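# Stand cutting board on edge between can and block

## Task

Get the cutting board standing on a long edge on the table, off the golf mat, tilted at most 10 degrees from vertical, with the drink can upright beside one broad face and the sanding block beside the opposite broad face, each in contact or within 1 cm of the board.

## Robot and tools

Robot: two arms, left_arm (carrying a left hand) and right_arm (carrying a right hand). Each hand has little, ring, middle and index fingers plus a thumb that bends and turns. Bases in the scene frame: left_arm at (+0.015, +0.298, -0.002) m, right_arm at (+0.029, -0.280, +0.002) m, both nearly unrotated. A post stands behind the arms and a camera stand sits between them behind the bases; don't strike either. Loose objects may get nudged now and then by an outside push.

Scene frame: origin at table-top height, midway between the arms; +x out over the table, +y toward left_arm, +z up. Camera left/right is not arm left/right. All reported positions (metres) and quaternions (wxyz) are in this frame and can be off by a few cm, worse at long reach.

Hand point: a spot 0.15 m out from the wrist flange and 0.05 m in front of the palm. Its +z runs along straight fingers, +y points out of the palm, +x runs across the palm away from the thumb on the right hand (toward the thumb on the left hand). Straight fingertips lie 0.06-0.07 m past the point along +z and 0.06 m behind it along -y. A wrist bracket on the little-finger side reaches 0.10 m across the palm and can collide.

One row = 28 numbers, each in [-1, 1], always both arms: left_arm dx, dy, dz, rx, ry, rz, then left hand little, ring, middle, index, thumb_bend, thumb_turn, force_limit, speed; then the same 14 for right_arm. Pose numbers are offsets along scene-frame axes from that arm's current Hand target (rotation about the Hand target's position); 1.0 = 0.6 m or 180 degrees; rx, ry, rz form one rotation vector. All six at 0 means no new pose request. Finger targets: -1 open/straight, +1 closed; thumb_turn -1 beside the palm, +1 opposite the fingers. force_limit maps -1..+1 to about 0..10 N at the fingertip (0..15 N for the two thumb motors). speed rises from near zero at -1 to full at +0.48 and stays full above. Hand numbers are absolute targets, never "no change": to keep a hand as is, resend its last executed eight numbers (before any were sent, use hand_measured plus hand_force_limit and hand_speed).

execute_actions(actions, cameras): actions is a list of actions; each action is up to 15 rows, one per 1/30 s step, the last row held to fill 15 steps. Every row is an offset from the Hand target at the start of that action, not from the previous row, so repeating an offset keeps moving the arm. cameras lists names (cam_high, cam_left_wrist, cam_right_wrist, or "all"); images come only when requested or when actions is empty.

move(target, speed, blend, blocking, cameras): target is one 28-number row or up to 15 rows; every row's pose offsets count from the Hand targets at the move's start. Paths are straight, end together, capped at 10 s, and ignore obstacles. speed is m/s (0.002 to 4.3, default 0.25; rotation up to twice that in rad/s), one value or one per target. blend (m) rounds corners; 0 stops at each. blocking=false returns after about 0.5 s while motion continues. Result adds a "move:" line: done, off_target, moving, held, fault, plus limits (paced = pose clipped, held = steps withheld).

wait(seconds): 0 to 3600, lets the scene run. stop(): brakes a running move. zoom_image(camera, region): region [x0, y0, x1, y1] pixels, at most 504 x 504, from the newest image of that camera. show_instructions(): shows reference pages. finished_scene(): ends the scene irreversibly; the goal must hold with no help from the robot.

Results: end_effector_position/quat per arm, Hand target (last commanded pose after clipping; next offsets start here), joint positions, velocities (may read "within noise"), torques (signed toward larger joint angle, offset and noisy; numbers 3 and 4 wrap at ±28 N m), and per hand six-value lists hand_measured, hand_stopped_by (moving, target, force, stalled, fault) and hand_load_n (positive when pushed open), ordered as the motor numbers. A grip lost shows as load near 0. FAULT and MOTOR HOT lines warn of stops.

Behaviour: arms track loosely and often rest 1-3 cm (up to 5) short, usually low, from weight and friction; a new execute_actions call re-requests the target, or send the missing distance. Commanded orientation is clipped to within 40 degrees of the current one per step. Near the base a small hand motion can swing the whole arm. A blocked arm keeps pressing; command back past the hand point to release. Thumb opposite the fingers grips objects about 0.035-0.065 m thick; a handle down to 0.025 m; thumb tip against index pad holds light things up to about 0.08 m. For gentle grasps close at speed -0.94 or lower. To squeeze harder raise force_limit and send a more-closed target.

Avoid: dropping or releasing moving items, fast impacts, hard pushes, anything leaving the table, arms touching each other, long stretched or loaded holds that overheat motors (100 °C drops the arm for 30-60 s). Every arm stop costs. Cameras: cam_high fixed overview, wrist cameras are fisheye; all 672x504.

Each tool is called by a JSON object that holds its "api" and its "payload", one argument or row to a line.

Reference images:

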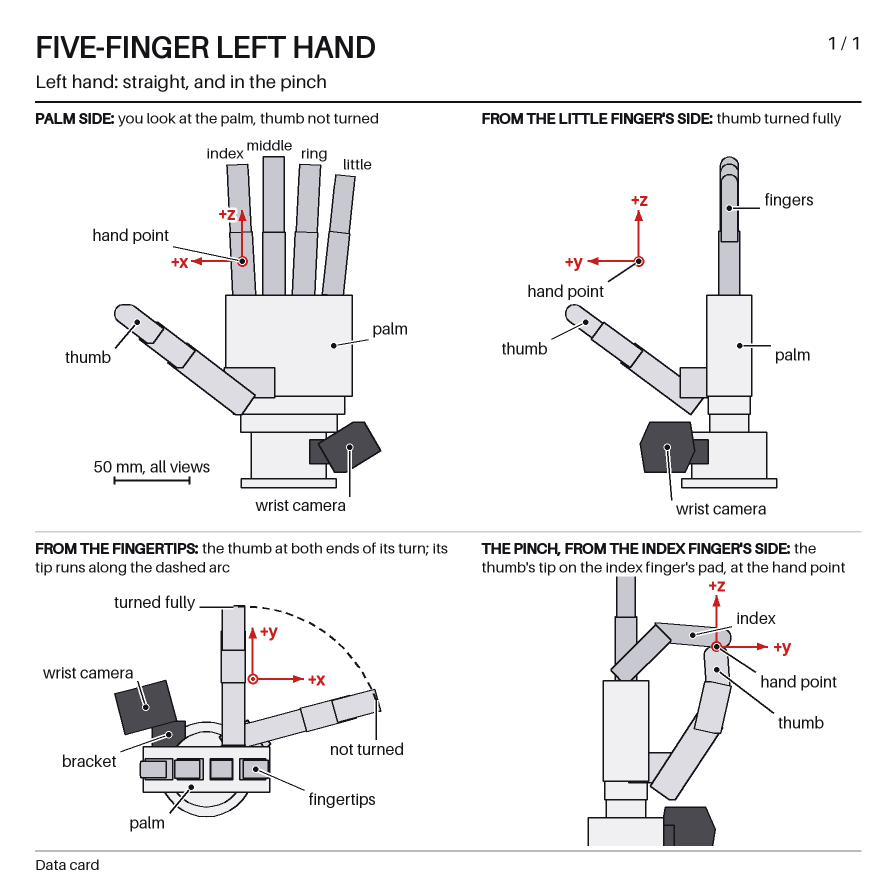

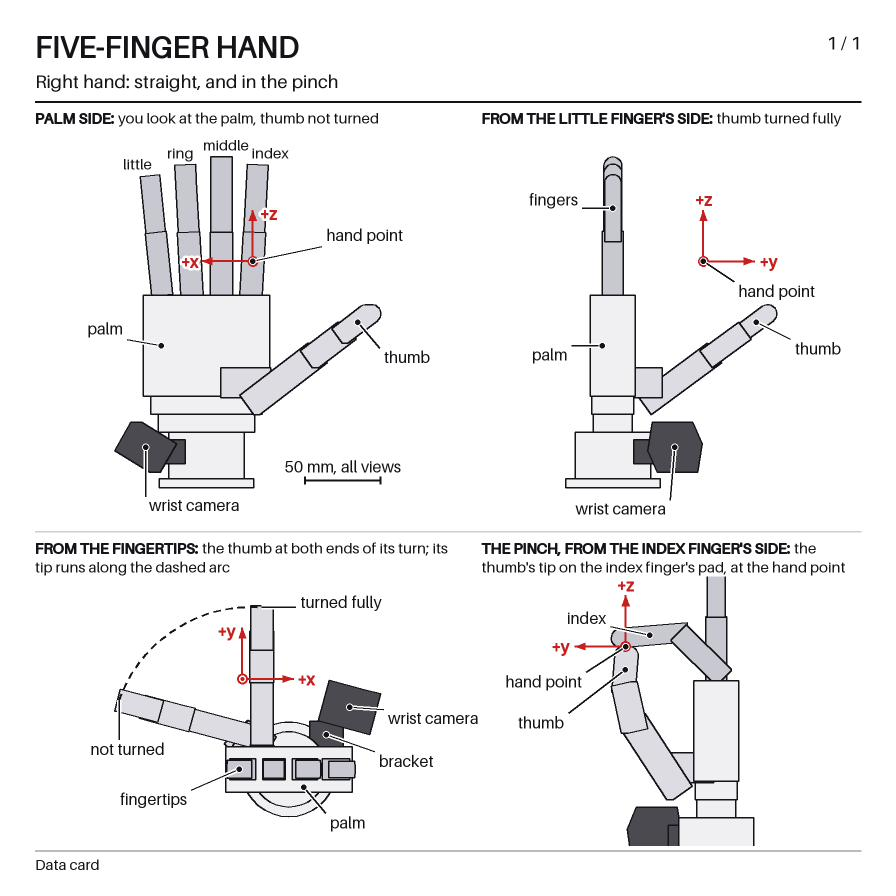

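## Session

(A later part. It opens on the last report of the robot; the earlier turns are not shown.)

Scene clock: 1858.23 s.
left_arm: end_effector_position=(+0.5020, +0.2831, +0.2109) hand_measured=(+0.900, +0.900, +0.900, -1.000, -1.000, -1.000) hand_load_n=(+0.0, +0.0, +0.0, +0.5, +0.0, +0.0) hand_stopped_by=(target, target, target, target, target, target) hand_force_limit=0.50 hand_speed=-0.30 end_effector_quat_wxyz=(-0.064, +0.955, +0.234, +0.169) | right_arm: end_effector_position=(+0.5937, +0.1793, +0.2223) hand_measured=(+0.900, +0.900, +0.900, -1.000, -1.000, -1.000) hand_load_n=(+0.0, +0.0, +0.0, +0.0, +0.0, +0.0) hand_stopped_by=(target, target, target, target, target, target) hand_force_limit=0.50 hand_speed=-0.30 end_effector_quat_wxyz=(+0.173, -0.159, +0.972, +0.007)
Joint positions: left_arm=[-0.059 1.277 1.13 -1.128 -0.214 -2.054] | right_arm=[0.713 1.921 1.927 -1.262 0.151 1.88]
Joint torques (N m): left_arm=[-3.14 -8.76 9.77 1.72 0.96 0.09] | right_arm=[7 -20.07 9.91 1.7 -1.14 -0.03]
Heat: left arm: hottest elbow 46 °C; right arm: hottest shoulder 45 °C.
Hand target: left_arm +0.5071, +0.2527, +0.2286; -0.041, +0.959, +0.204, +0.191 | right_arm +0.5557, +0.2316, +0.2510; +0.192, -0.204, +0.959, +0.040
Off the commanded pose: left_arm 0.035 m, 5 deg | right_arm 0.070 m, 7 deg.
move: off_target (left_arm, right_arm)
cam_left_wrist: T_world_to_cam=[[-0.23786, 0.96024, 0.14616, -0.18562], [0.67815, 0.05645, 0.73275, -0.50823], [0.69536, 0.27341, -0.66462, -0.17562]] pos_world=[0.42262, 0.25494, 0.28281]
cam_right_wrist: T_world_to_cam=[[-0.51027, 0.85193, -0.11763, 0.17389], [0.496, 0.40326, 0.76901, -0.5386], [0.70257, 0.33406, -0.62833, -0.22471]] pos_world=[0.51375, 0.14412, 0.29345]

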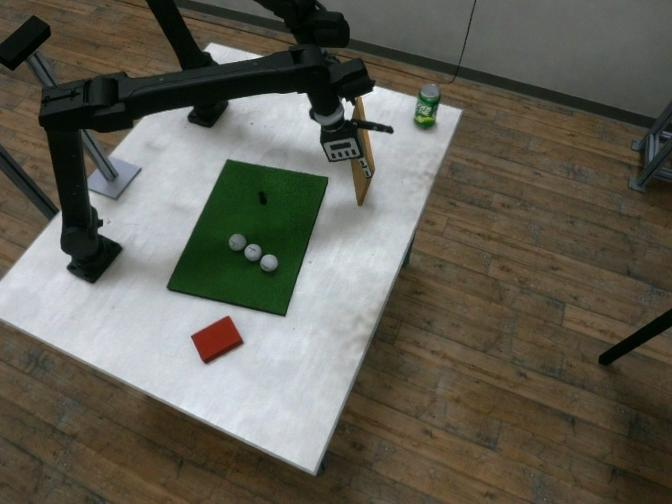

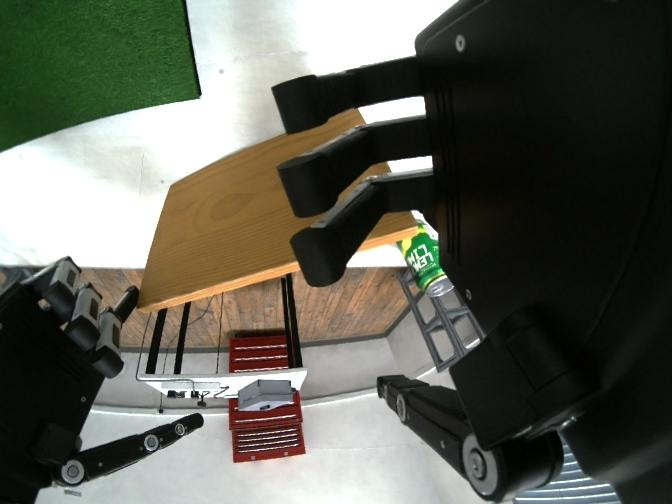

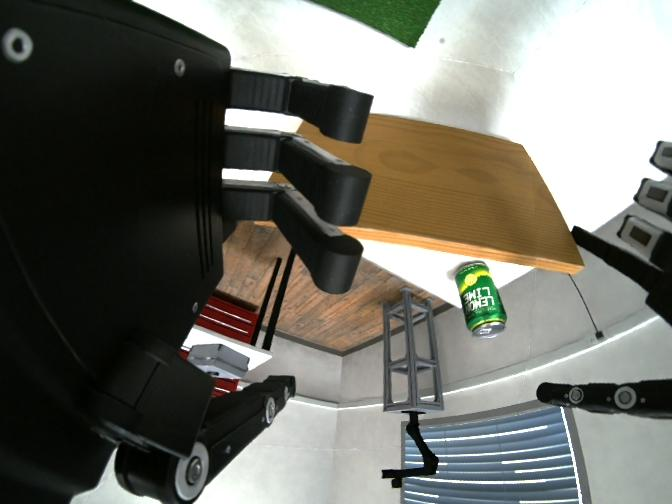

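{"api": "move", "payload": {
  "target": [
    [-0.037,-0.0226,0.0,0,0,0,0.9,0.9,0.9,-1,-1,-1,0.5,-0.3, -0.037,-0.0226,0.0,0,0,0,0.9,0.9,0.9,-1,-1,-1,0.5,-0.3]
  ],
  "speed": 0.02,
  "cameras": ["all"]
}}

{"api": "zoom_image", "payload": {
  "camera": "cam_high",
  "region": [320, 90, 440, 210]
}}

Scene clock: 1875.77 s.
left_arm: end_effector_position=(+0.4828, +0.2408, +0.2197) hand_measured=(+0.900, +0.900, +0.900, -1.000, -1.000, -1.000) hand_load_n=(+0.0, +0.0, +0.0, +0.0, +0.0, +0.0) hand_stopped_by=(target, target, target, target, target, target) hand_force_limit=0.50 hand_speed=-0.30 end_effector_quat_wxyz=(-0.045, +0.961, +0.205, +0.178) | right_arm: end_effector_position=(+0.5275, +0.2237, +0.2359) hand_measured=(+0.900, +0.900, +0.900, -1.000, -1.000, -1.000) hand_load_n=(+0.0, +0.0, +0.0, +0.0, +0.0, +0.0) hand_stopped_by=(target, target, target, target, target, target) hand_force_limit=0.50 hand_speed=-0.30 end_effector_quat_wxyz=(+0.177, -0.208, +0.961, +0.034)
Joint positions: left_arm=[-0.149 1.218 1.095 -1.135 -0.201 -2.084] | right_arm=[0.812 1.845 1.839 -1.223 0.123 1.881]
Joint torques (N m): left_arm=[-0.09 -7.47 9.17 1.35 -0.14 -0.05] | right_arm=[-0.62 -18.55 9.37 1.32 0.07 0.1]
Heat: left arm: hottest elbow 46 °C; right arm: hottest shoulder 45 °C.
Hand target: left_arm +0.4850, +0.2391, +0.2285; -0.041, +0.959, +0.204, +0.191 | right_arm +0.5335, +0.2179, +0.2510; +0.191, -0.204, +0.959, +0.040
Off the commanded pose: left_arm 0.009 m, 2 deg | right_arm 0.017 m, 2 deg.
move: off_target (right_arm)
cam_left_wrist: T_world_to_cam=[[-0.1774, 0.97684, 0.11967, -0.17824], [0.6653, 0.02943, 0.746, -0.48949], [0.72519, 0.21196, -0.65511, -0.1465]] pos_world=[0.40028, 0.21957, 0.29052]
cam_right_wrist: T_world_to_cam=[[-0.59871, 0.79614, -0.08779, 0.156], [0.44905, 0.42439, 0.78629, -0.51811], [0.66326, 0.43133, -0.61159, -0.18933]] pos_world=[0.45163, 0.17735, 0.30529]

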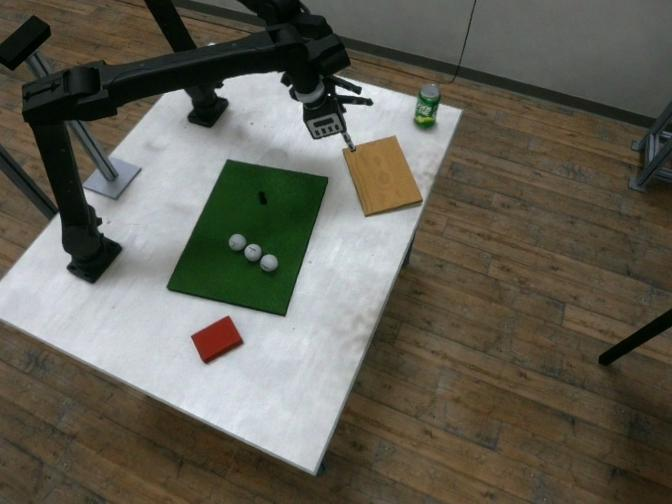

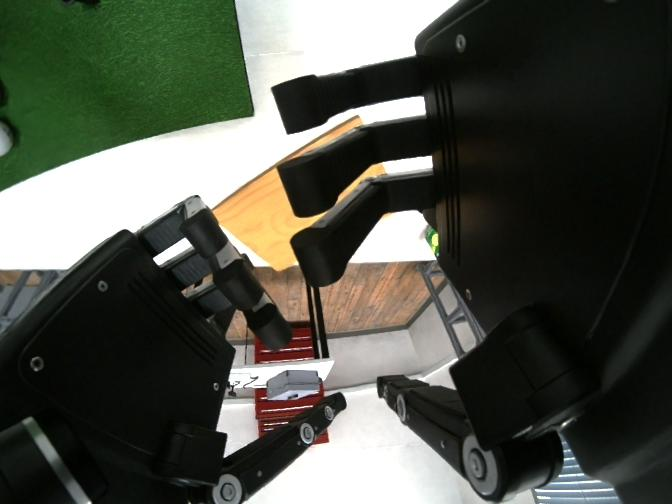

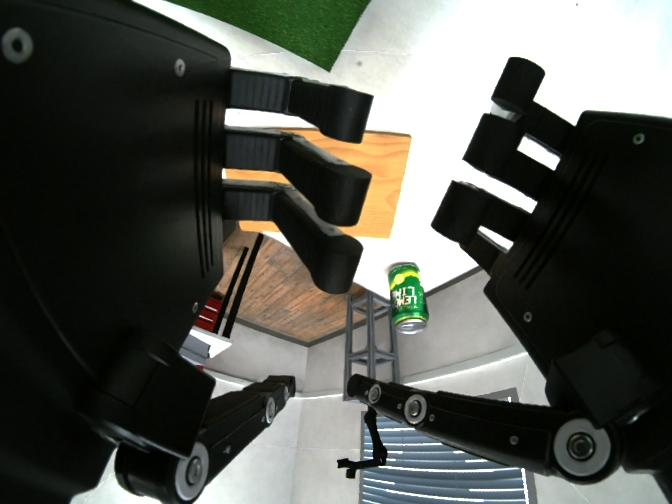

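Scaled by 4.200.

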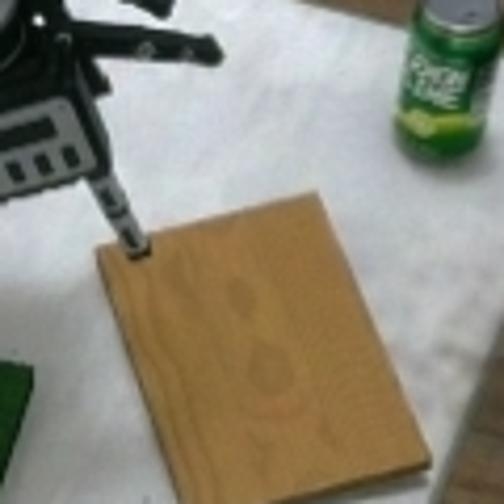

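{"api": "zoom_image", "payload": {
  "camera": "cam_high",
  "region": [330, 120, 450, 240]
}}

Scaled by 4.200.

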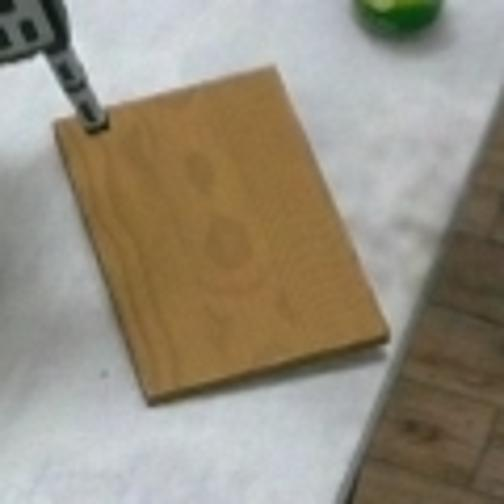

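{"api": "wait", "payload": {
  "seconds": 0.5,
  "cameras": ["cam_high"]
}}

{"api": "zoom_image", "payload": {
  "camera": "cam_high",
  "region": [330, 120, 450, 240]
}}

Scene clock: 1886.43 s.
left_arm: end_effector_position=(+0.4828, +0.2408, +0.2197) hand_measured=(+0.900, +0.900, +0.900, -1.000, -1.000, -1.000) hand_load_n=(+0.0, +0.5, +0.0, +0.0, -0.5, +0.0) hand_stopped_by=(target, target, target, target, target, target) hand_force_limit=0.50 hand_speed=-0.30 end_effector_quat_wxyz=(-0.045, +0.961, +0.205, +0.178) | right_arm: end_effector_position=(+0.5281, +0.2231, +0.2359) hand_measured=(+0.900, +0.900, +0.900, -1.000, -1.000, -1.000) hand_load_n=(+0.0, +0.0, +0.0, +0.0, +0.0, +0.0) hand_stopped_by=(target, target, target, target, target, target) hand_force_limit=0.50 hand_speed=-0.30 end_effector_quat_wxyz=(+0.177, -0.208, +0.961, +0.034)
Joint positions: left_arm=[-0.149 1.218 1.095 -1.135 -0.201 -2.084] | right_arm=[0.811 1.845 1.839 -1.223 0.123 1.881]
Joint torques (N m): left_arm=[-0.03 -7.47 9.16 1.35 -0.14 -0.05] | right_arm=[-0.73 -18.14 9.31 1.4 0.08 0.08]
Heat: left arm: hottest elbow 46 °C; right arm: hottest shoulder 45 °C.
Hand target: left_arm +0.4850, +0.2391, +0.2285; -0.041, +0.959, +0.204, +0.191 | right_arm +0.5335, +0.2179, +0.2510; +0.191, -0.204, +0.959, +0.040
Off the commanded pose: left_arm 0.009 m, 2 deg | right_arm 0.017 m, 2 deg.
wait: 0.50 s; at rest from the start

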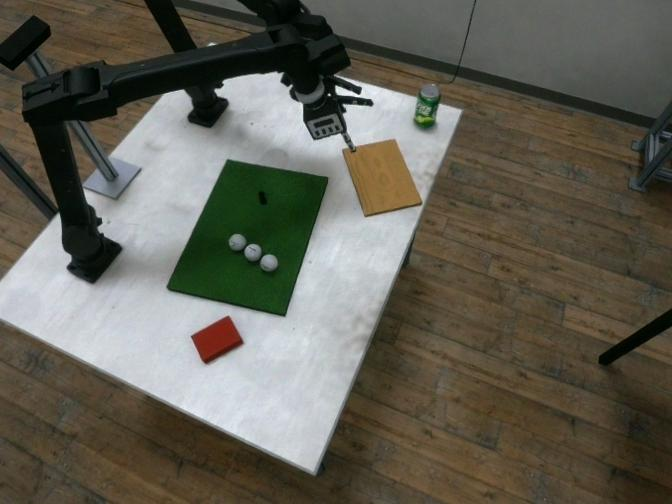

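Scaled by 4.200.

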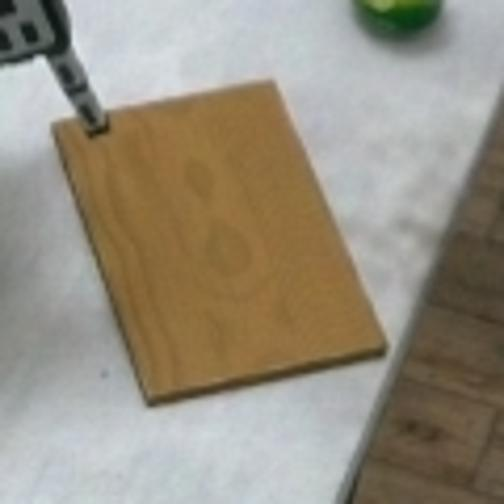

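{"api": "move", "payload": {
  "target": [
    [0,0.05,0.12,0,0,0,0.9,0.9,0.9,-1,-1,-1,0.5,-0.3, 0.0,-0.067,0.1,0,0,0,0.9,0.9,0.9,-1,-1,-1,0.5,-0.3],
    [0.0,0.05,0.12,-0.0266,0.124,-0.1324,0.9,0.9,0.9,-1,-1,-1,0.5,-0.3, -0.139,-0.613,0.083,0,0,0,0.9,0.9,0.9,-1,-1,-1,0.5,-0.3],
    [0.428,-0.088,-0.05,-0.0266,0.124,-0.1324,0.9,0.9,0.9,-1,-1,-1,0.5,-0.3, -0.139,-0.613,0.083,0,0,0,0.9,0.9,0.9,-1,-1,-1,0.5,-0.3]
  ],
  "speed": 0.2,
  "cameras": ["cam_high","cam_left_wrist"]
}}

{"api": "zoom_image", "payload": {
  "camera": "cam_high",
  "region": [330, 100, 450, 240]
}}

Scene clock: 1944.00 s.
left_arm: end_effector_position=(+0.7323, +0.1924, +0.1762) hand_measured=(+0.900, +0.900, +0.900, -1.000, -1.000, -1.000) hand_load_n=(+0.0, +0.0, +0.0, +0.0, +0.0, +0.0) hand_stopped_by=(target, target, target, target, target, target) hand_force_limit=0.50 hand_speed=-0.30 end_effector_quat_wxyz=(+0.003, +1.000, +0.001, +0.010) | right_arm: end_effector_position=(+0.4542, -0.1498, +0.2977) hand_measured=(+0.900, +0.900, +0.900, -1.000, -1.000, -1.000) hand_load_n=(+0.0, +0.0, +0.0, +0.0, +0.0, +0.0) hand_stopped_by=(target, target, target, target, target, target) hand_force_limit=0.50 hand_speed=-0.30 end_effector_quat_wxyz=(+0.191, -0.200, +0.960, +0.040)
Joint positions: left_arm=[-0.088 2.215 2.354 -1.688 0.004 -1.638] | right_arm=[0.151 1.201 1.264 -1.259 -0.119 1.278]
Joint torques (N m): left_arm=[-0.44 -17.79 12.82 -0.13 0.13 -0.11] | right_arm=[0.15 -7.36 9.55 0.57 -0.23 0.06]
Heat: left arm: hottest elbow 46 °C; right arm: hottest shoulder 43 °C.
Hand target: left_arm +0.7418, +0.1865, +0.1986; +0.000, +1.000, -0.001, -0.001 | right_arm +0.4501, -0.1499, +0.3008; +0.192, -0.204, +0.959, +0.040
Off the commanded pose: left_arm 0.025 m, 1 deg | right_arm 0.005 m, 0 deg.
joint sent to its limit (left arm) — joint 4 (wrist pitch), lower limit. The joint targets are off in orientation, not in position.
move: off_target (left_arm)
cam_left_wrist: T_world_to_cam=[[0.25828, 0.96599, 0.01247, -0.37955], [0.83836, -0.23053, 0.49397, -0.65383], [0.48005, -0.11713, -0.86939, -0.06514]] pos_world=[0.67744, 0.20828, 0.27108]

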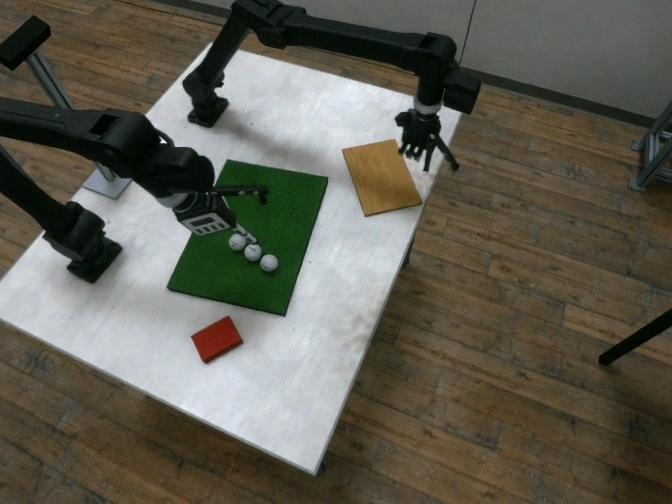

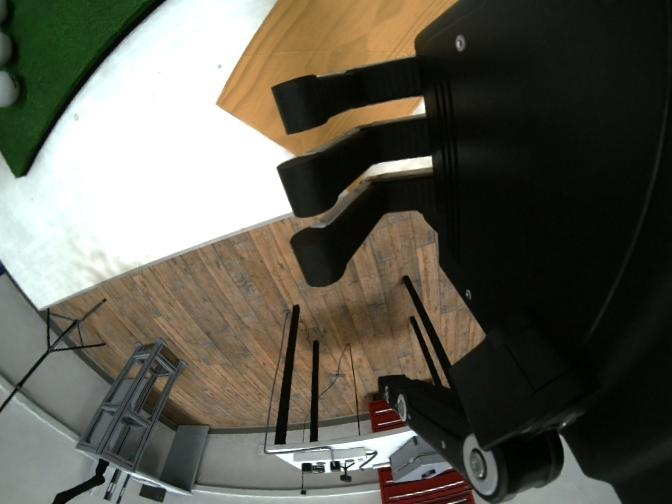

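Scaled by 3.600.

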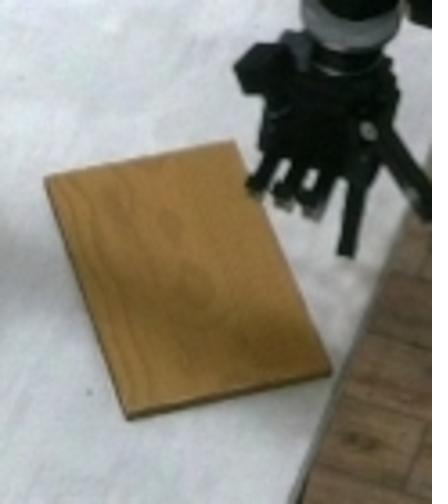

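{"api": "move", "payload": {
  "target": [
    [0.01,0.0,-0.2,0,0,0,0.9,0.9,0.9,-1,-1,-1,0.5,-0.3, 0,0,0,0,0,0,0.9,0.9,0.9,-1,-1,-1,0.5,-0.3]
  ],
  "speed": 0.12,
  "cameras": ["cam_high"]
}}

{"api": "zoom_image", "payload": {
  "camera": "cam_high",
  "region": [330, 100, 450, 240]
}}

Scene clock: 1959.40 s.
left_arm: end_effector_position=(+0.7477, +0.1917, +0.0853) hand_measured=(+0.900, +0.900, +0.900, -1.000, -1.000, -1.000) hand_load_n=(+0.0, +0.0, +0.0, +0.0, +0.0, +0.0) hand_stopped_by=(target, target, target, target, target, target) hand_force_limit=0.50 hand_speed=-0.30 end_effector_quat_wxyz=(+0.001, +1.000, +0.001, +0.001) | right_arm: end_effector_position=(+0.4542, -0.1498, +0.2977) hand_measured=(+0.900, +0.900, +0.900, -1.000, -1.000, -1.000) hand_load_n=(+0.0, +0.0, +0.0, +0.0, +0.0, +0.0) hand_stopped_by=(target, target, target, target, target, target) hand_force_limit=0.50 hand_speed=-0.30 end_effector_quat_wxyz=(+0.191, -0.200, +0.960, +0.040)
Joint positions: left_arm=[-0.088 2.284 2.239 -1.524 0.002 -1.638] | right_arm=[0.151 1.201 1.264 -1.259 -0.119 1.278]
Joint torques (N m): left_arm=[-0.44 -17.67 8.05 0.39 -0.02 -0.07] | right_arm=[0.21 -7.41 9.54 0.54 -0.23 0.07]
Heat: left arm: hottest elbow 46 °C; right arm: hottest shoulder 42 °C.
Hand target: left_arm +0.7476, +0.1864, +0.0784; +0.000, +1.000, -0.001, -0.001 | right_arm +0.4501, -0.1499, +0.3008; +0.192, -0.204, +0.959, +0.040
Off the commanded pose: left_arm 0.009 m, 0 deg | right_arm 0.005 m, 0 deg.
move: done

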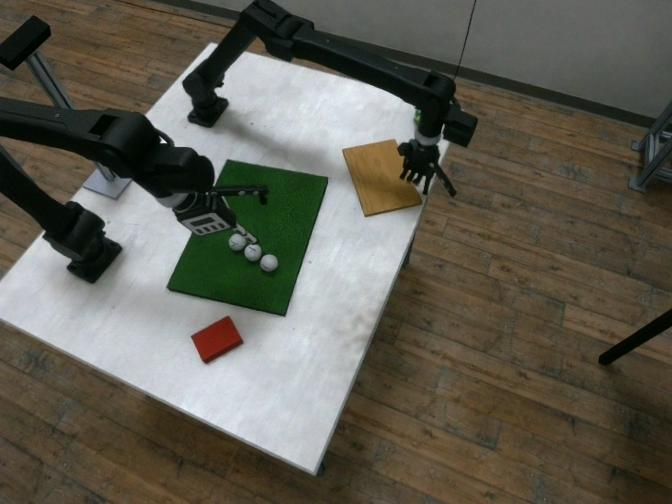

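Scaled by 3.600.

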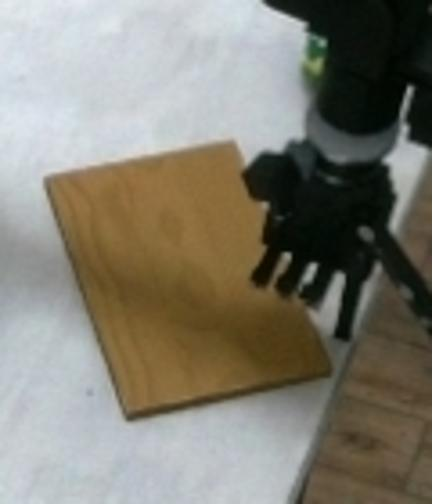

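{"api": "move", "payload": {
  "target": [
    [-0.175,-0.08,-0.01,0,0,0,0.9,0.9,0.9,-1,-1,-1,0.5,-0.3, 0,0,0,0,0,0,0.9,0.9,0.9,-1,-1,-1,0.5,-0.3]
  ],
  "speed": 0.06,
  "cameras": ["cam_high"]
}}

{"api": "zoom_image", "payload": {
  "camera": "cam_high",
  "region": [330, 100, 450, 240]
}}

Scene clock: 1972.77 s.
left_arm: end_effector_position=(+0.6534, +0.1481, +0.0790) hand_measured=(+0.900, +0.900, +0.900, -1.000, -1.000, -1.000) hand_load_n=(+0.0, +0.0, +0.0, +0.0, +0.0, +0.0) hand_stopped_by=(target, target, target, target, target, target) hand_force_limit=0.50 hand_speed=-0.30 end_effector_quat_wxyz=(-0.001, +1.000, +0.004, +0.010) | right_arm: end_effector_position=(+0.4542, -0.1498, +0.2977) hand_measured=(+0.900, +0.900, +0.900, -1.000, -1.000, -1.000) hand_load_n=(+0.0, +0.0, +0.0, +0.0, +0.0, +0.0) hand_stopped_by=(target, target, target, target, target, target) hand_force_limit=0.50 hand_speed=-0.30 end_effector_quat_wxyz=(+0.191, -0.200, +0.960, +0.040)
Joint positions: left_arm=[-0.172 1.995 1.732 -1.289 -0.005 -1.725] | right_arm=[0.151 1.201 1.264 -1.259 -0.119 1.278]
Joint torques (N m): left_arm=[-0.97 -15.38 6.3 -0.02 0.26 -0.08] | right_arm=[0.21 -7.47 9.55 0.59 -0.23 0.08]
Heat: left arm: hottest elbow 45 °C; right arm: hottest elbow 42 °C.
Hand target: left_arm +0.6426, +0.1383, +0.0724; +0.000, +1.000, -0.001, -0.001 | right_arm +0.4501, -0.1499, +0.3008; +0.192, -0.204, +0.959, +0.040
Off the commanded pose: left_arm 0.016 m, 1 deg | right_arm 0.005 m, 0 deg.
move: off_target (left_arm)

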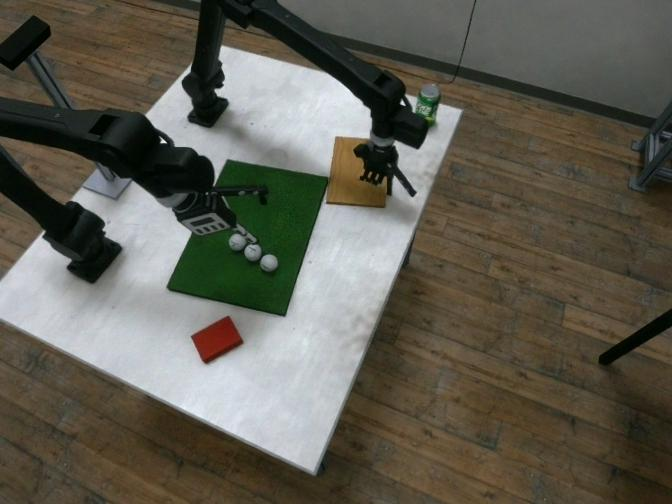

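Scaled by 3.600.

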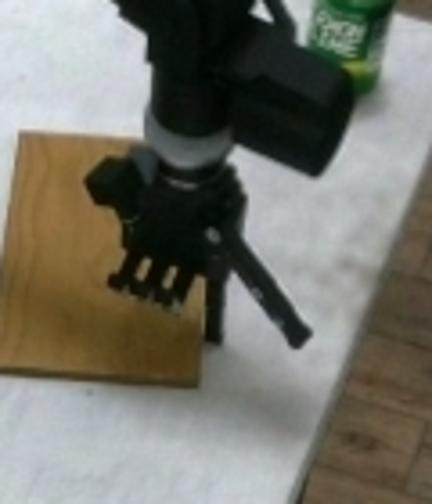

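{"api": "move", "payload": {
  "target": [
    [0.033,0,0.2,0,0,0,0.9,0.9,0.9,-1,-1,-1,0.5,-0.3, 0,0,0,0,0,0,0.9,0.9,0.9,-1,-1,-1,0.5,-0.3],
    [-0.127,0.35,0.146,0.0087,-0.0552,0.0999,0.9,0.9,0.9,-1,-1,-1,0.5,-0.3, 0,0,0,0,0,0,0.9,0.9,0.9,-1,-1,-1,0.5,-0.3],
    [-0.127,0.35,0.046,0.0087,-0.0552,0.0999,0.9,0.9,0.9,-1,-1,-1,0.5,-0.3, 0.332,0.5175,-0.2347,-0.025,0.0664,-0.0336,0.9,0.9,0.9,-1,-1,-1,0.5,-0.3]
  ],
  "speed": 0.2,
  "cameras": ["all"]
}}

{"api": "zoom_image", "payload": {
  "camera": "cam_high",
  "region": [310, 100, 430, 240]
}}

Scene clock: 2049.77 s.
left_arm: end_effector_position=(+0.5661, +0.3515, +0.1060) hand_measured=(+0.900, +0.900, +0.900, -1.000, -1.000, -1.000) hand_load_n=(+0.0, +0.5, +0.0, +0.0, +0.0, +0.0) hand_stopped_by=(target, target, target, target, target, target) hand_force_limit=0.50 hand_speed=-0.30 end_effector_quat_wxyz=(-0.014, +0.983, +0.162, +0.087) | right_arm: end_effector_position=(+0.6412, +0.1518, +0.1323) hand_measured=(+0.900, +0.900, +0.900, -1.000, -1.000, -1.000) hand_load_n=(+0.0, +0.0, +0.0, +0.0, +0.0, +0.0) hand_stopped_by=(target, target, target, target, target, target) hand_force_limit=0.50 hand_speed=-0.30 end_effector_quat_wxyz=(+0.063, -0.158, +0.985, +0.005)
Joint positions: left_arm=[0.166 1.626 1.255 -1.026 -0.023 -1.705] | right_arm=[0.611 2.164 2.129 -1.416 0.038 1.807]
Joint torques (N m): left_arm=[-0.15 -10.29 7.58 1.01 0.1 0.03] | right_arm=[0.73 -20.84 13.44 0.09 0.06 0.21]
Heat: left arm: hottest shoulder 41 °C; right arm: hottest elbow 42 °C.
Hand target: left_arm +0.5664, +0.3482, +0.0998; -0.013, +0.984, +0.155, +0.085 | right_arm +0.6493, +0.1606, +0.1600; +0.084, -0.156, +0.984, +0.014
Off the commanded pose: left_arm 0.007 m, 1 deg | right_arm 0.030 m, 3 deg.
move: off_target (right_arm)
cam_left_wrist: T_world_to_cam=[[-0.06781, 0.99604, 0.05748, -0.3202], [0.78751, 0.01806, 0.61603, -0.51471], [0.61256, 0.08703, -0.78562, -0.18344]] pos_world=[0.496, 0.34419, 0.19136]
cam_right_wrist: T_world_to_cam=[[-0.52169, 0.85238, -0.03583, 0.20745], [0.65273, 0.42583, 0.62659, -0.56685], [0.54935, 0.3035, -0.77853, -0.18265]] pos_world=[0.57856, 0.11998, 0.22041]

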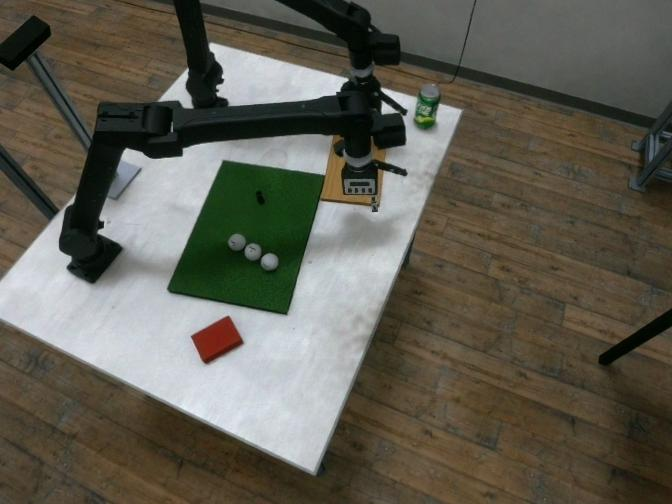

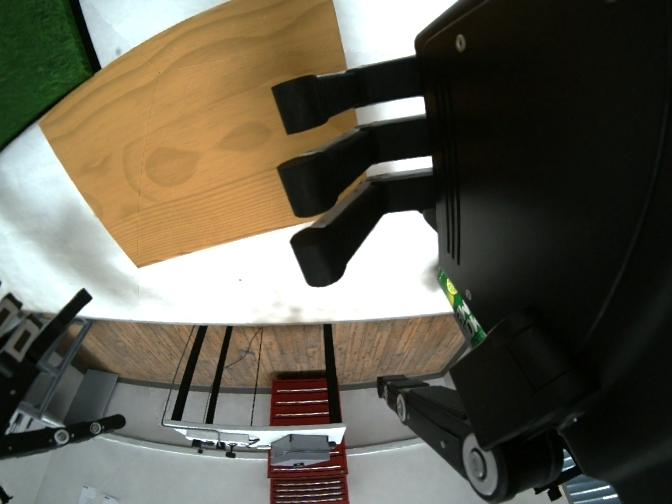

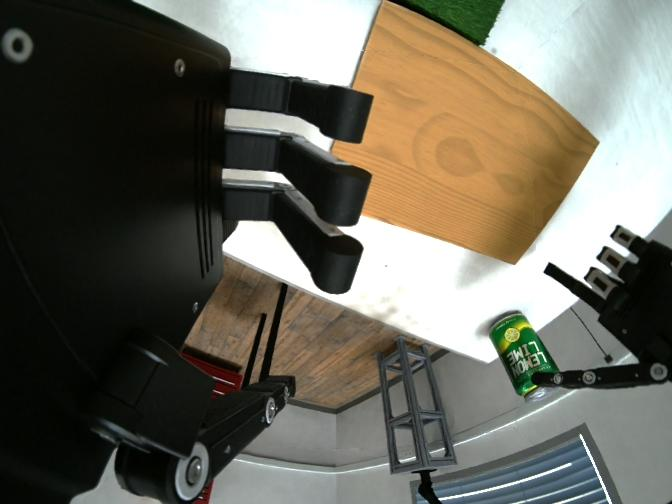

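Scaled by 3.600.

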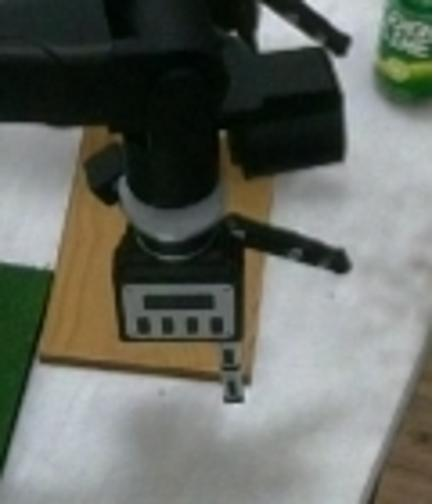

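{"api": "move", "payload": {
  "target": [
    [0,-0.029,-0.048,0,0,0,0.9,0.9,0.9,-1,-1,-1,0.5,-0.3, -0.039,0.029,-0.137,0,0,0,0.9,0.9,0.9,-1,-1,-1,0.5,-0.3]
  ],
  "speed": 0.06,
  "cameras": ["all"]
}}

{"api": "zoom_image", "payload": {
  "camera": "cam_high",
  "region": [310, 120, 410, 220]
}}

Scene clock: 2081.20 s.
left_arm: end_effector_position=(+0.5659, +0.3356, +0.0779) hand_measured=(+0.900, +0.900, +0.900, -1.000, -1.000, -1.000) hand_load_n=(+0.0, +0.0, +0.0, +0.0, +0.0, +0.0) hand_stopped_by=(target, target, target, target, target, target) hand_force_limit=0.50 hand_speed=-0.30 end_effector_quat_wxyz=(-0.013, +0.984, +0.155, +0.087) | right_arm: end_effector_position=(+0.6333, +0.1659, +0.0858) hand_measured=(+0.900, +0.900, +0.900, -1.000, -1.000, -1.000) hand_load_n=(+0.0, +0.0, +0.0, +0.0, +0.0, +0.0) hand_stopped_by=(target, target, target, target, target, target) hand_force_limit=0.50 hand_speed=-0.30 end_effector_quat_wxyz=(+0.084, -0.149, +0.985, +0.011)
Joint positions: left_arm=[0.136 1.649 1.204 -0.951 -0.025 -1.721] | right_arm=[0.638 2.145 1.965 -1.228 0.05 1.849]
Joint torques (N m): left_arm=[-0.56 -10.29 7.34 1.01 -0.07 -0.13] | right_arm=[2.02 -19.49 7.98 1.31 -0.1 0.28]
Heat: left arm: hottest elbow 41 °C; right arm: hottest elbow 43 °C.
Hand target: left_arm +0.5666, +0.3310, +0.0713; -0.013, +0.984, +0.155, +0.085 | right_arm +0.6260, +0.1779, +0.0778; +0.084, -0.155, +0.984, +0.014
Off the commanded pose: left_arm 0.008 m, 0 deg | right_arm 0.016 m, 1 deg.
move: off_target (right_arm)
cam_left_wrist: T_world_to_cam=[[-0.05432, 0.99691, 0.05665, -0.3107], [0.78691, 0.00781, 0.61702, -0.49323], [0.61467, 0.07809, -0.78491, -0.20215]] pos_world=[0.4955, 0.32938, 0.16326]
cam_right_wrist: T_world_to_cam=[[-0.50649, 0.86134, -0.03954, 0.17874], [0.63342, 0.4028, 0.6607, -0.52548], [0.58501, 0.30959, -0.74961, -0.24483]] pos_world=[0.56661, 0.1335, 0.17073]

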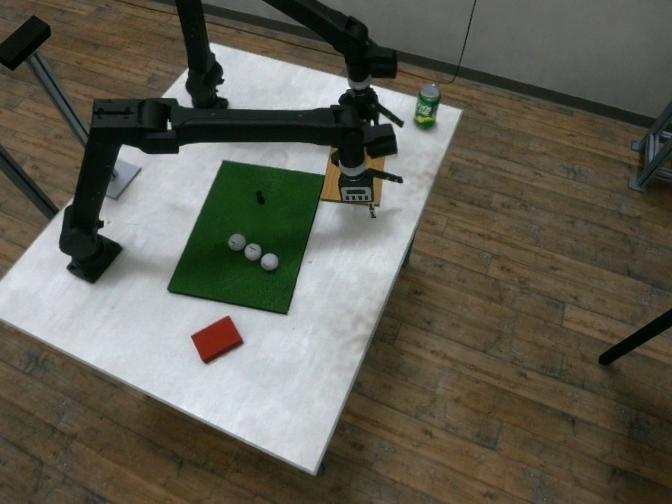

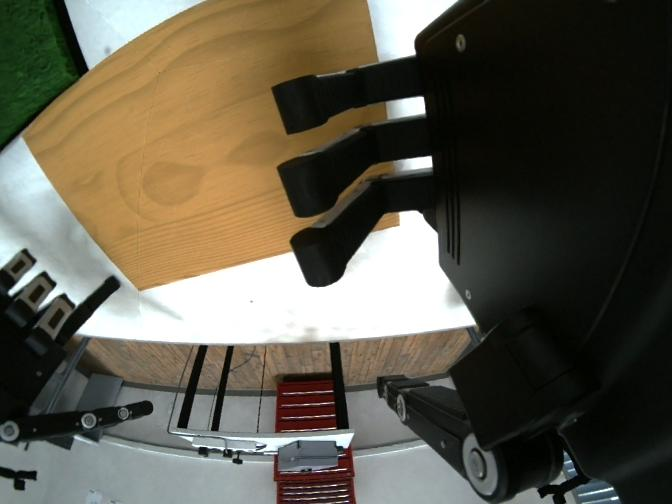

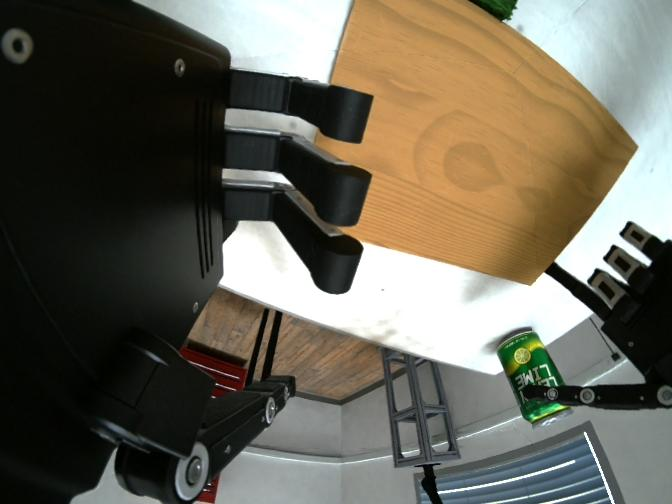

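Scaled by 5.040.

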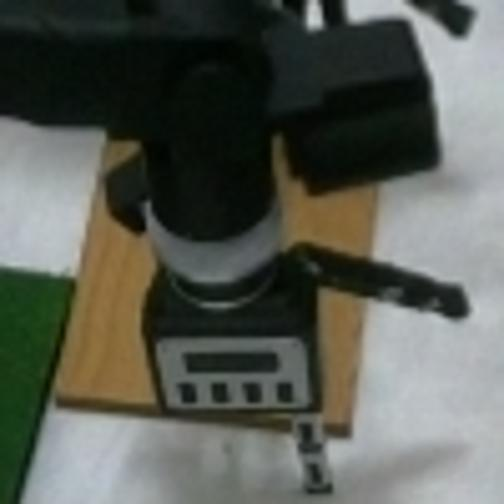

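{"api": "move", "payload": {
  "target": [
    [0.0123,-0.04,0.002,0,0,0,0.9,0.9,0.9,-1,-1,-1,0.5,-0.3, -0.0183,0.0468,0.003,0,0,0,0.9,0.9,0.9,-1,-1,-1,0.5,-0.3]
  ],
  "speed": 0.03,
  "cameras": ["all"]
}}

{"api": "zoom_image", "payload": {
  "camera": "cam_high",
  "region": [310, 120, 410, 220]
}}

Scene clock: 2100.27 s.
left_arm: end_effector_position=(+0.5692, +0.3197, +0.0766) hand_measured=(+0.900, +0.900, +0.900, -1.000, -1.000, -1.000) hand_load_n=(+0.0, +0.0, +0.0, +0.0, +0.0, +0.0) hand_stopped_by=(target, target, target, target, target, target) hand_force_limit=0.50 hand_speed=-0.30 end_effector_quat_wxyz=(-0.019, +0.983, +0.163, +0.087) | right_arm: end_effector_position=(+0.6215, +0.1848, +0.0858) hand_measured=(+0.900, +0.900, +0.900, -1.000, -1.000, -1.000) hand_load_n=(+0.0, +0.0, +0.0, +0.0, +0.0, +0.0) hand_stopped_by=(target, target, target, target, target, target) hand_force_limit=0.50 hand_speed=-0.30 end_effector_quat_wxyz=(+0.087, -0.144, +0.986, +0.008)
Joint positions: left_arm=[0.095 1.651 1.204 -0.951 -0.045 -1.777] | right_arm=[0.674 2.145 1.965 -1.228 0.064 1.895]
Joint torques (N m): left_arm=[-1.32 -9.76 8.66 0.64 0.35 -0.08] | right_arm=[2.61 -18.02 11.47 0.44 -0.35 0.18]
Heat: left arm: hottest elbow 41 °C; right arm: hottest elbow 43 °C.
Hand target: left_arm +0.5739, +0.3070, +0.0725; -0.013, +0.984, +0.155, +0.085 | right_arm +0.6150, +0.2061, +0.0796; +0.084, -0.155, +0.984, +0.014
Off the commanded pose: left_arm 0.014 m, 1 deg | right_arm 0.023 m, 1 deg.
move: off_target (left_arm, right_arm)
cam_left_wrist: T_world_to_cam=[[-0.0717, 0.99518, 0.06689, -0.28485], [0.78753, 0.01533, 0.61609, -0.49755], [0.6121, 0.09685, -0.78483, -0.20861]] pos_world=[0.4991, 0.31131, 0.16186]
cam_right_wrist: T_world_to_cam=[[-0.49678, 0.86662, -0.04665, 0.15024], [0.63342, 0.39879, 0.66313, -0.52512], [0.59329, 0.29988, -0.74705, -0.24739]] pos_world=[0.55403, 0.1534, 0.17043]

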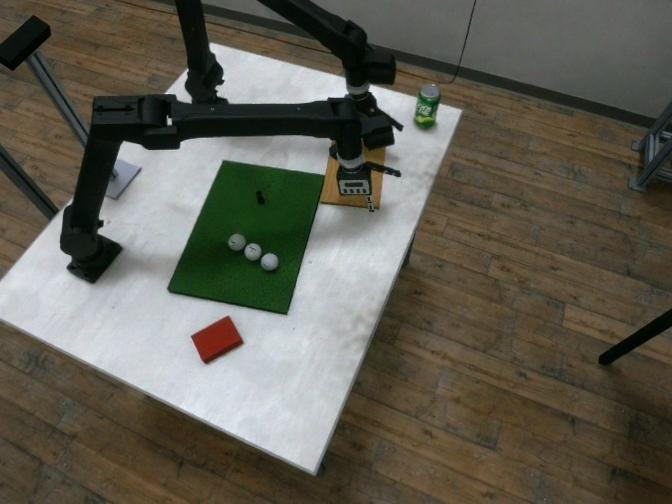

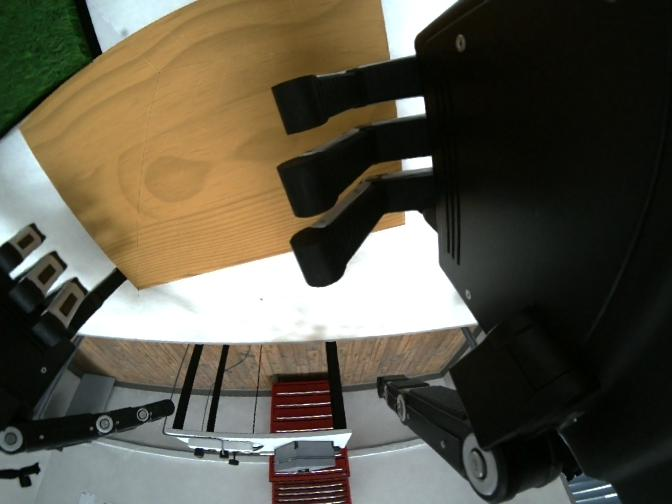

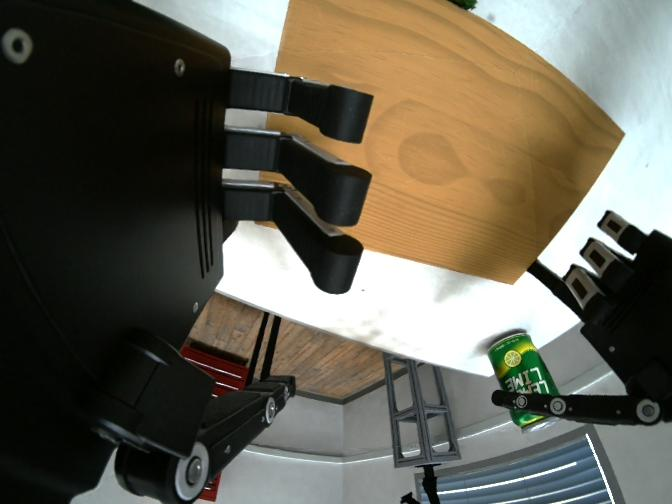

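Scaled by 5.040.

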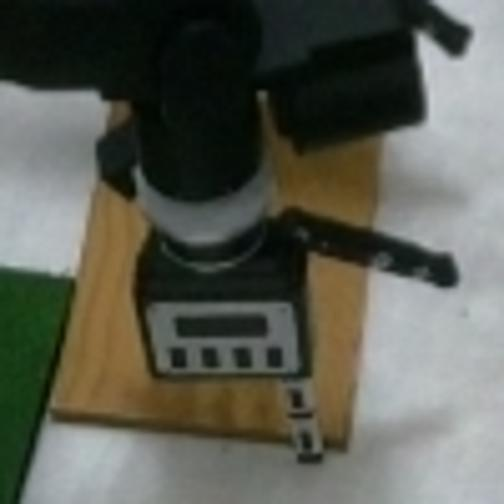

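{"api": "move", "payload": {
  "target": [
    [0.0147,-0.0588,0.003,0,0,0,0.9,0.9,0.9,-1,-1,-1,0.5,-0.3, -0.0153,0.0577,0.005,0,0,0,0.9,0.9,0.9,-1,-1,-1,0.5,-0.3]
  ],
  "speed": 0.03,
  "cameras": ["all"]
}}

{"api": "zoom_image", "payload": {
  "camera": "cam_high",
  "region": [310, 120, 410, 220]
}}

Scene clock: 2110.87 s.
left_arm: end_effector_position=(+0.5715, +0.3127, +0.0742) hand_measured=(+0.900, +0.900, +0.900, -1.000, -1.000, -1.000) hand_load_n=(+0.0, +0.0, +0.0, +0.0, +0.0, +0.0) hand_stopped_by=(target, target, target, target, target, target) hand_force_limit=0.50 hand_speed=-0.30 end_effector_quat_wxyz=(-0.035, +0.977, +0.190, +0.086) | right_arm: end_effector_position=(+0.6254, +0.1897, +0.0855) hand_measured=(+0.900, +0.900, +0.900, -1.000, -1.000, -1.000) hand_load_n=(+0.0, +0.0, +0.0, +0.0, +0.0, +0.0) hand_stopped_by=(target, target, target, target, target, target) hand_force_limit=0.50 hand_speed=-0.30 end_effector_quat_wxyz=(+0.084, -0.121, +0.989, -0.004)
Joint positions: left_arm=[0.06 1.654 1.204 -0.956 -0.089 -1.864] | right_arm=[0.687 2.172 2.016 -1.272 0.089 1.953]
Joint torques (N m): left_arm=[-3.84 -9.17 10.3 0.31 1.51 0.05] | right_arm=[5.71 -17.49 13.05 0.68 -0.95 0.05]
Heat: left arm: hottest elbow 41 °C; right arm: hottest elbow 44 °C.
Hand target: left_arm +0.5828, +0.2716, +0.0743; -0.013, +0.984, +0.155, +0.085 | right_arm +0.6057, +0.2408, +0.0826; +0.084, -0.155, +0.984, +0.014
Off the commanded pose: left_arm 0.042 m, 5 deg | right_arm 0.055 m, 4 deg.
move: off_target (left_arm, right_arm)
cam_left_wrist: T_world_to_cam=[[-0.12814, 0.98719, 0.09504, -0.24483], [0.78895, 0.0434, 0.61292, -0.50723], [0.60094, 0.15352, -0.78441, -0.22258]] pos_world=[0.50257, 0.29788, 0.15957]
cam_right_wrist: T_world_to_cam=[[-0.45394, 0.88875, -0.06372, 0.11826], [0.65529, 0.38144, 0.65199, -0.53874], [0.60376, 0.25422, -0.75554, -0.24855]] pos_world=[0.55678, 0.16358, 0.171]

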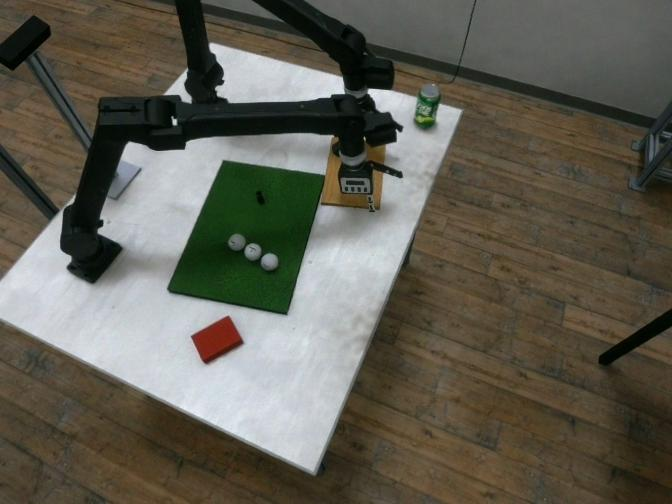

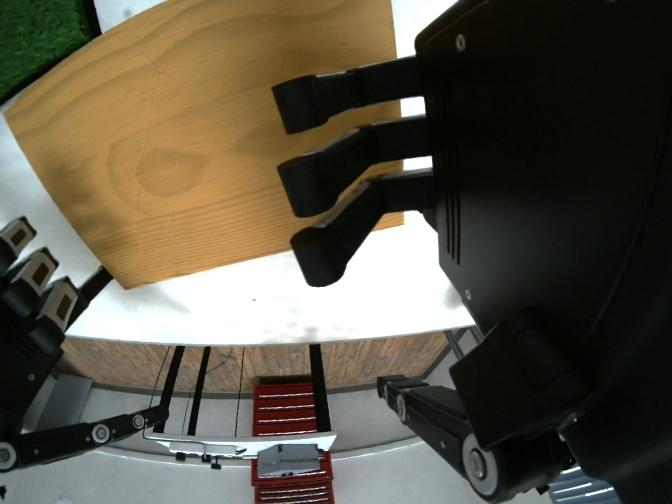

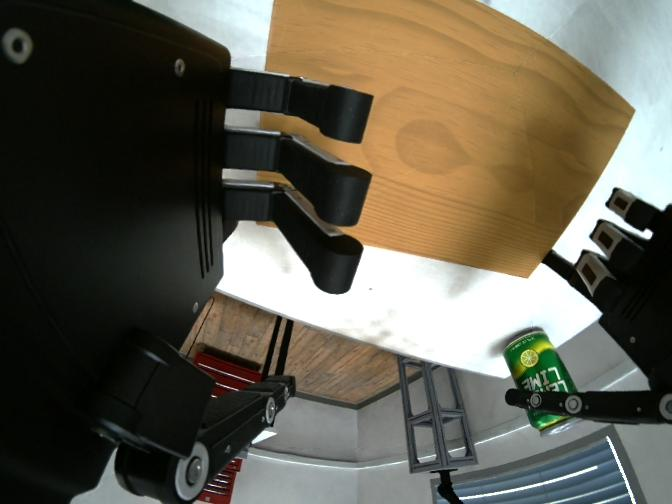

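Scaled by 5.040.

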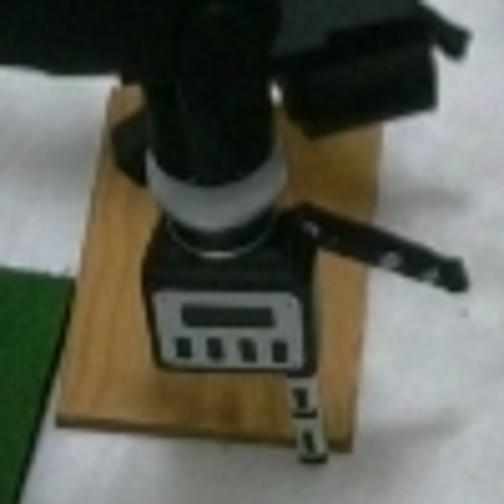

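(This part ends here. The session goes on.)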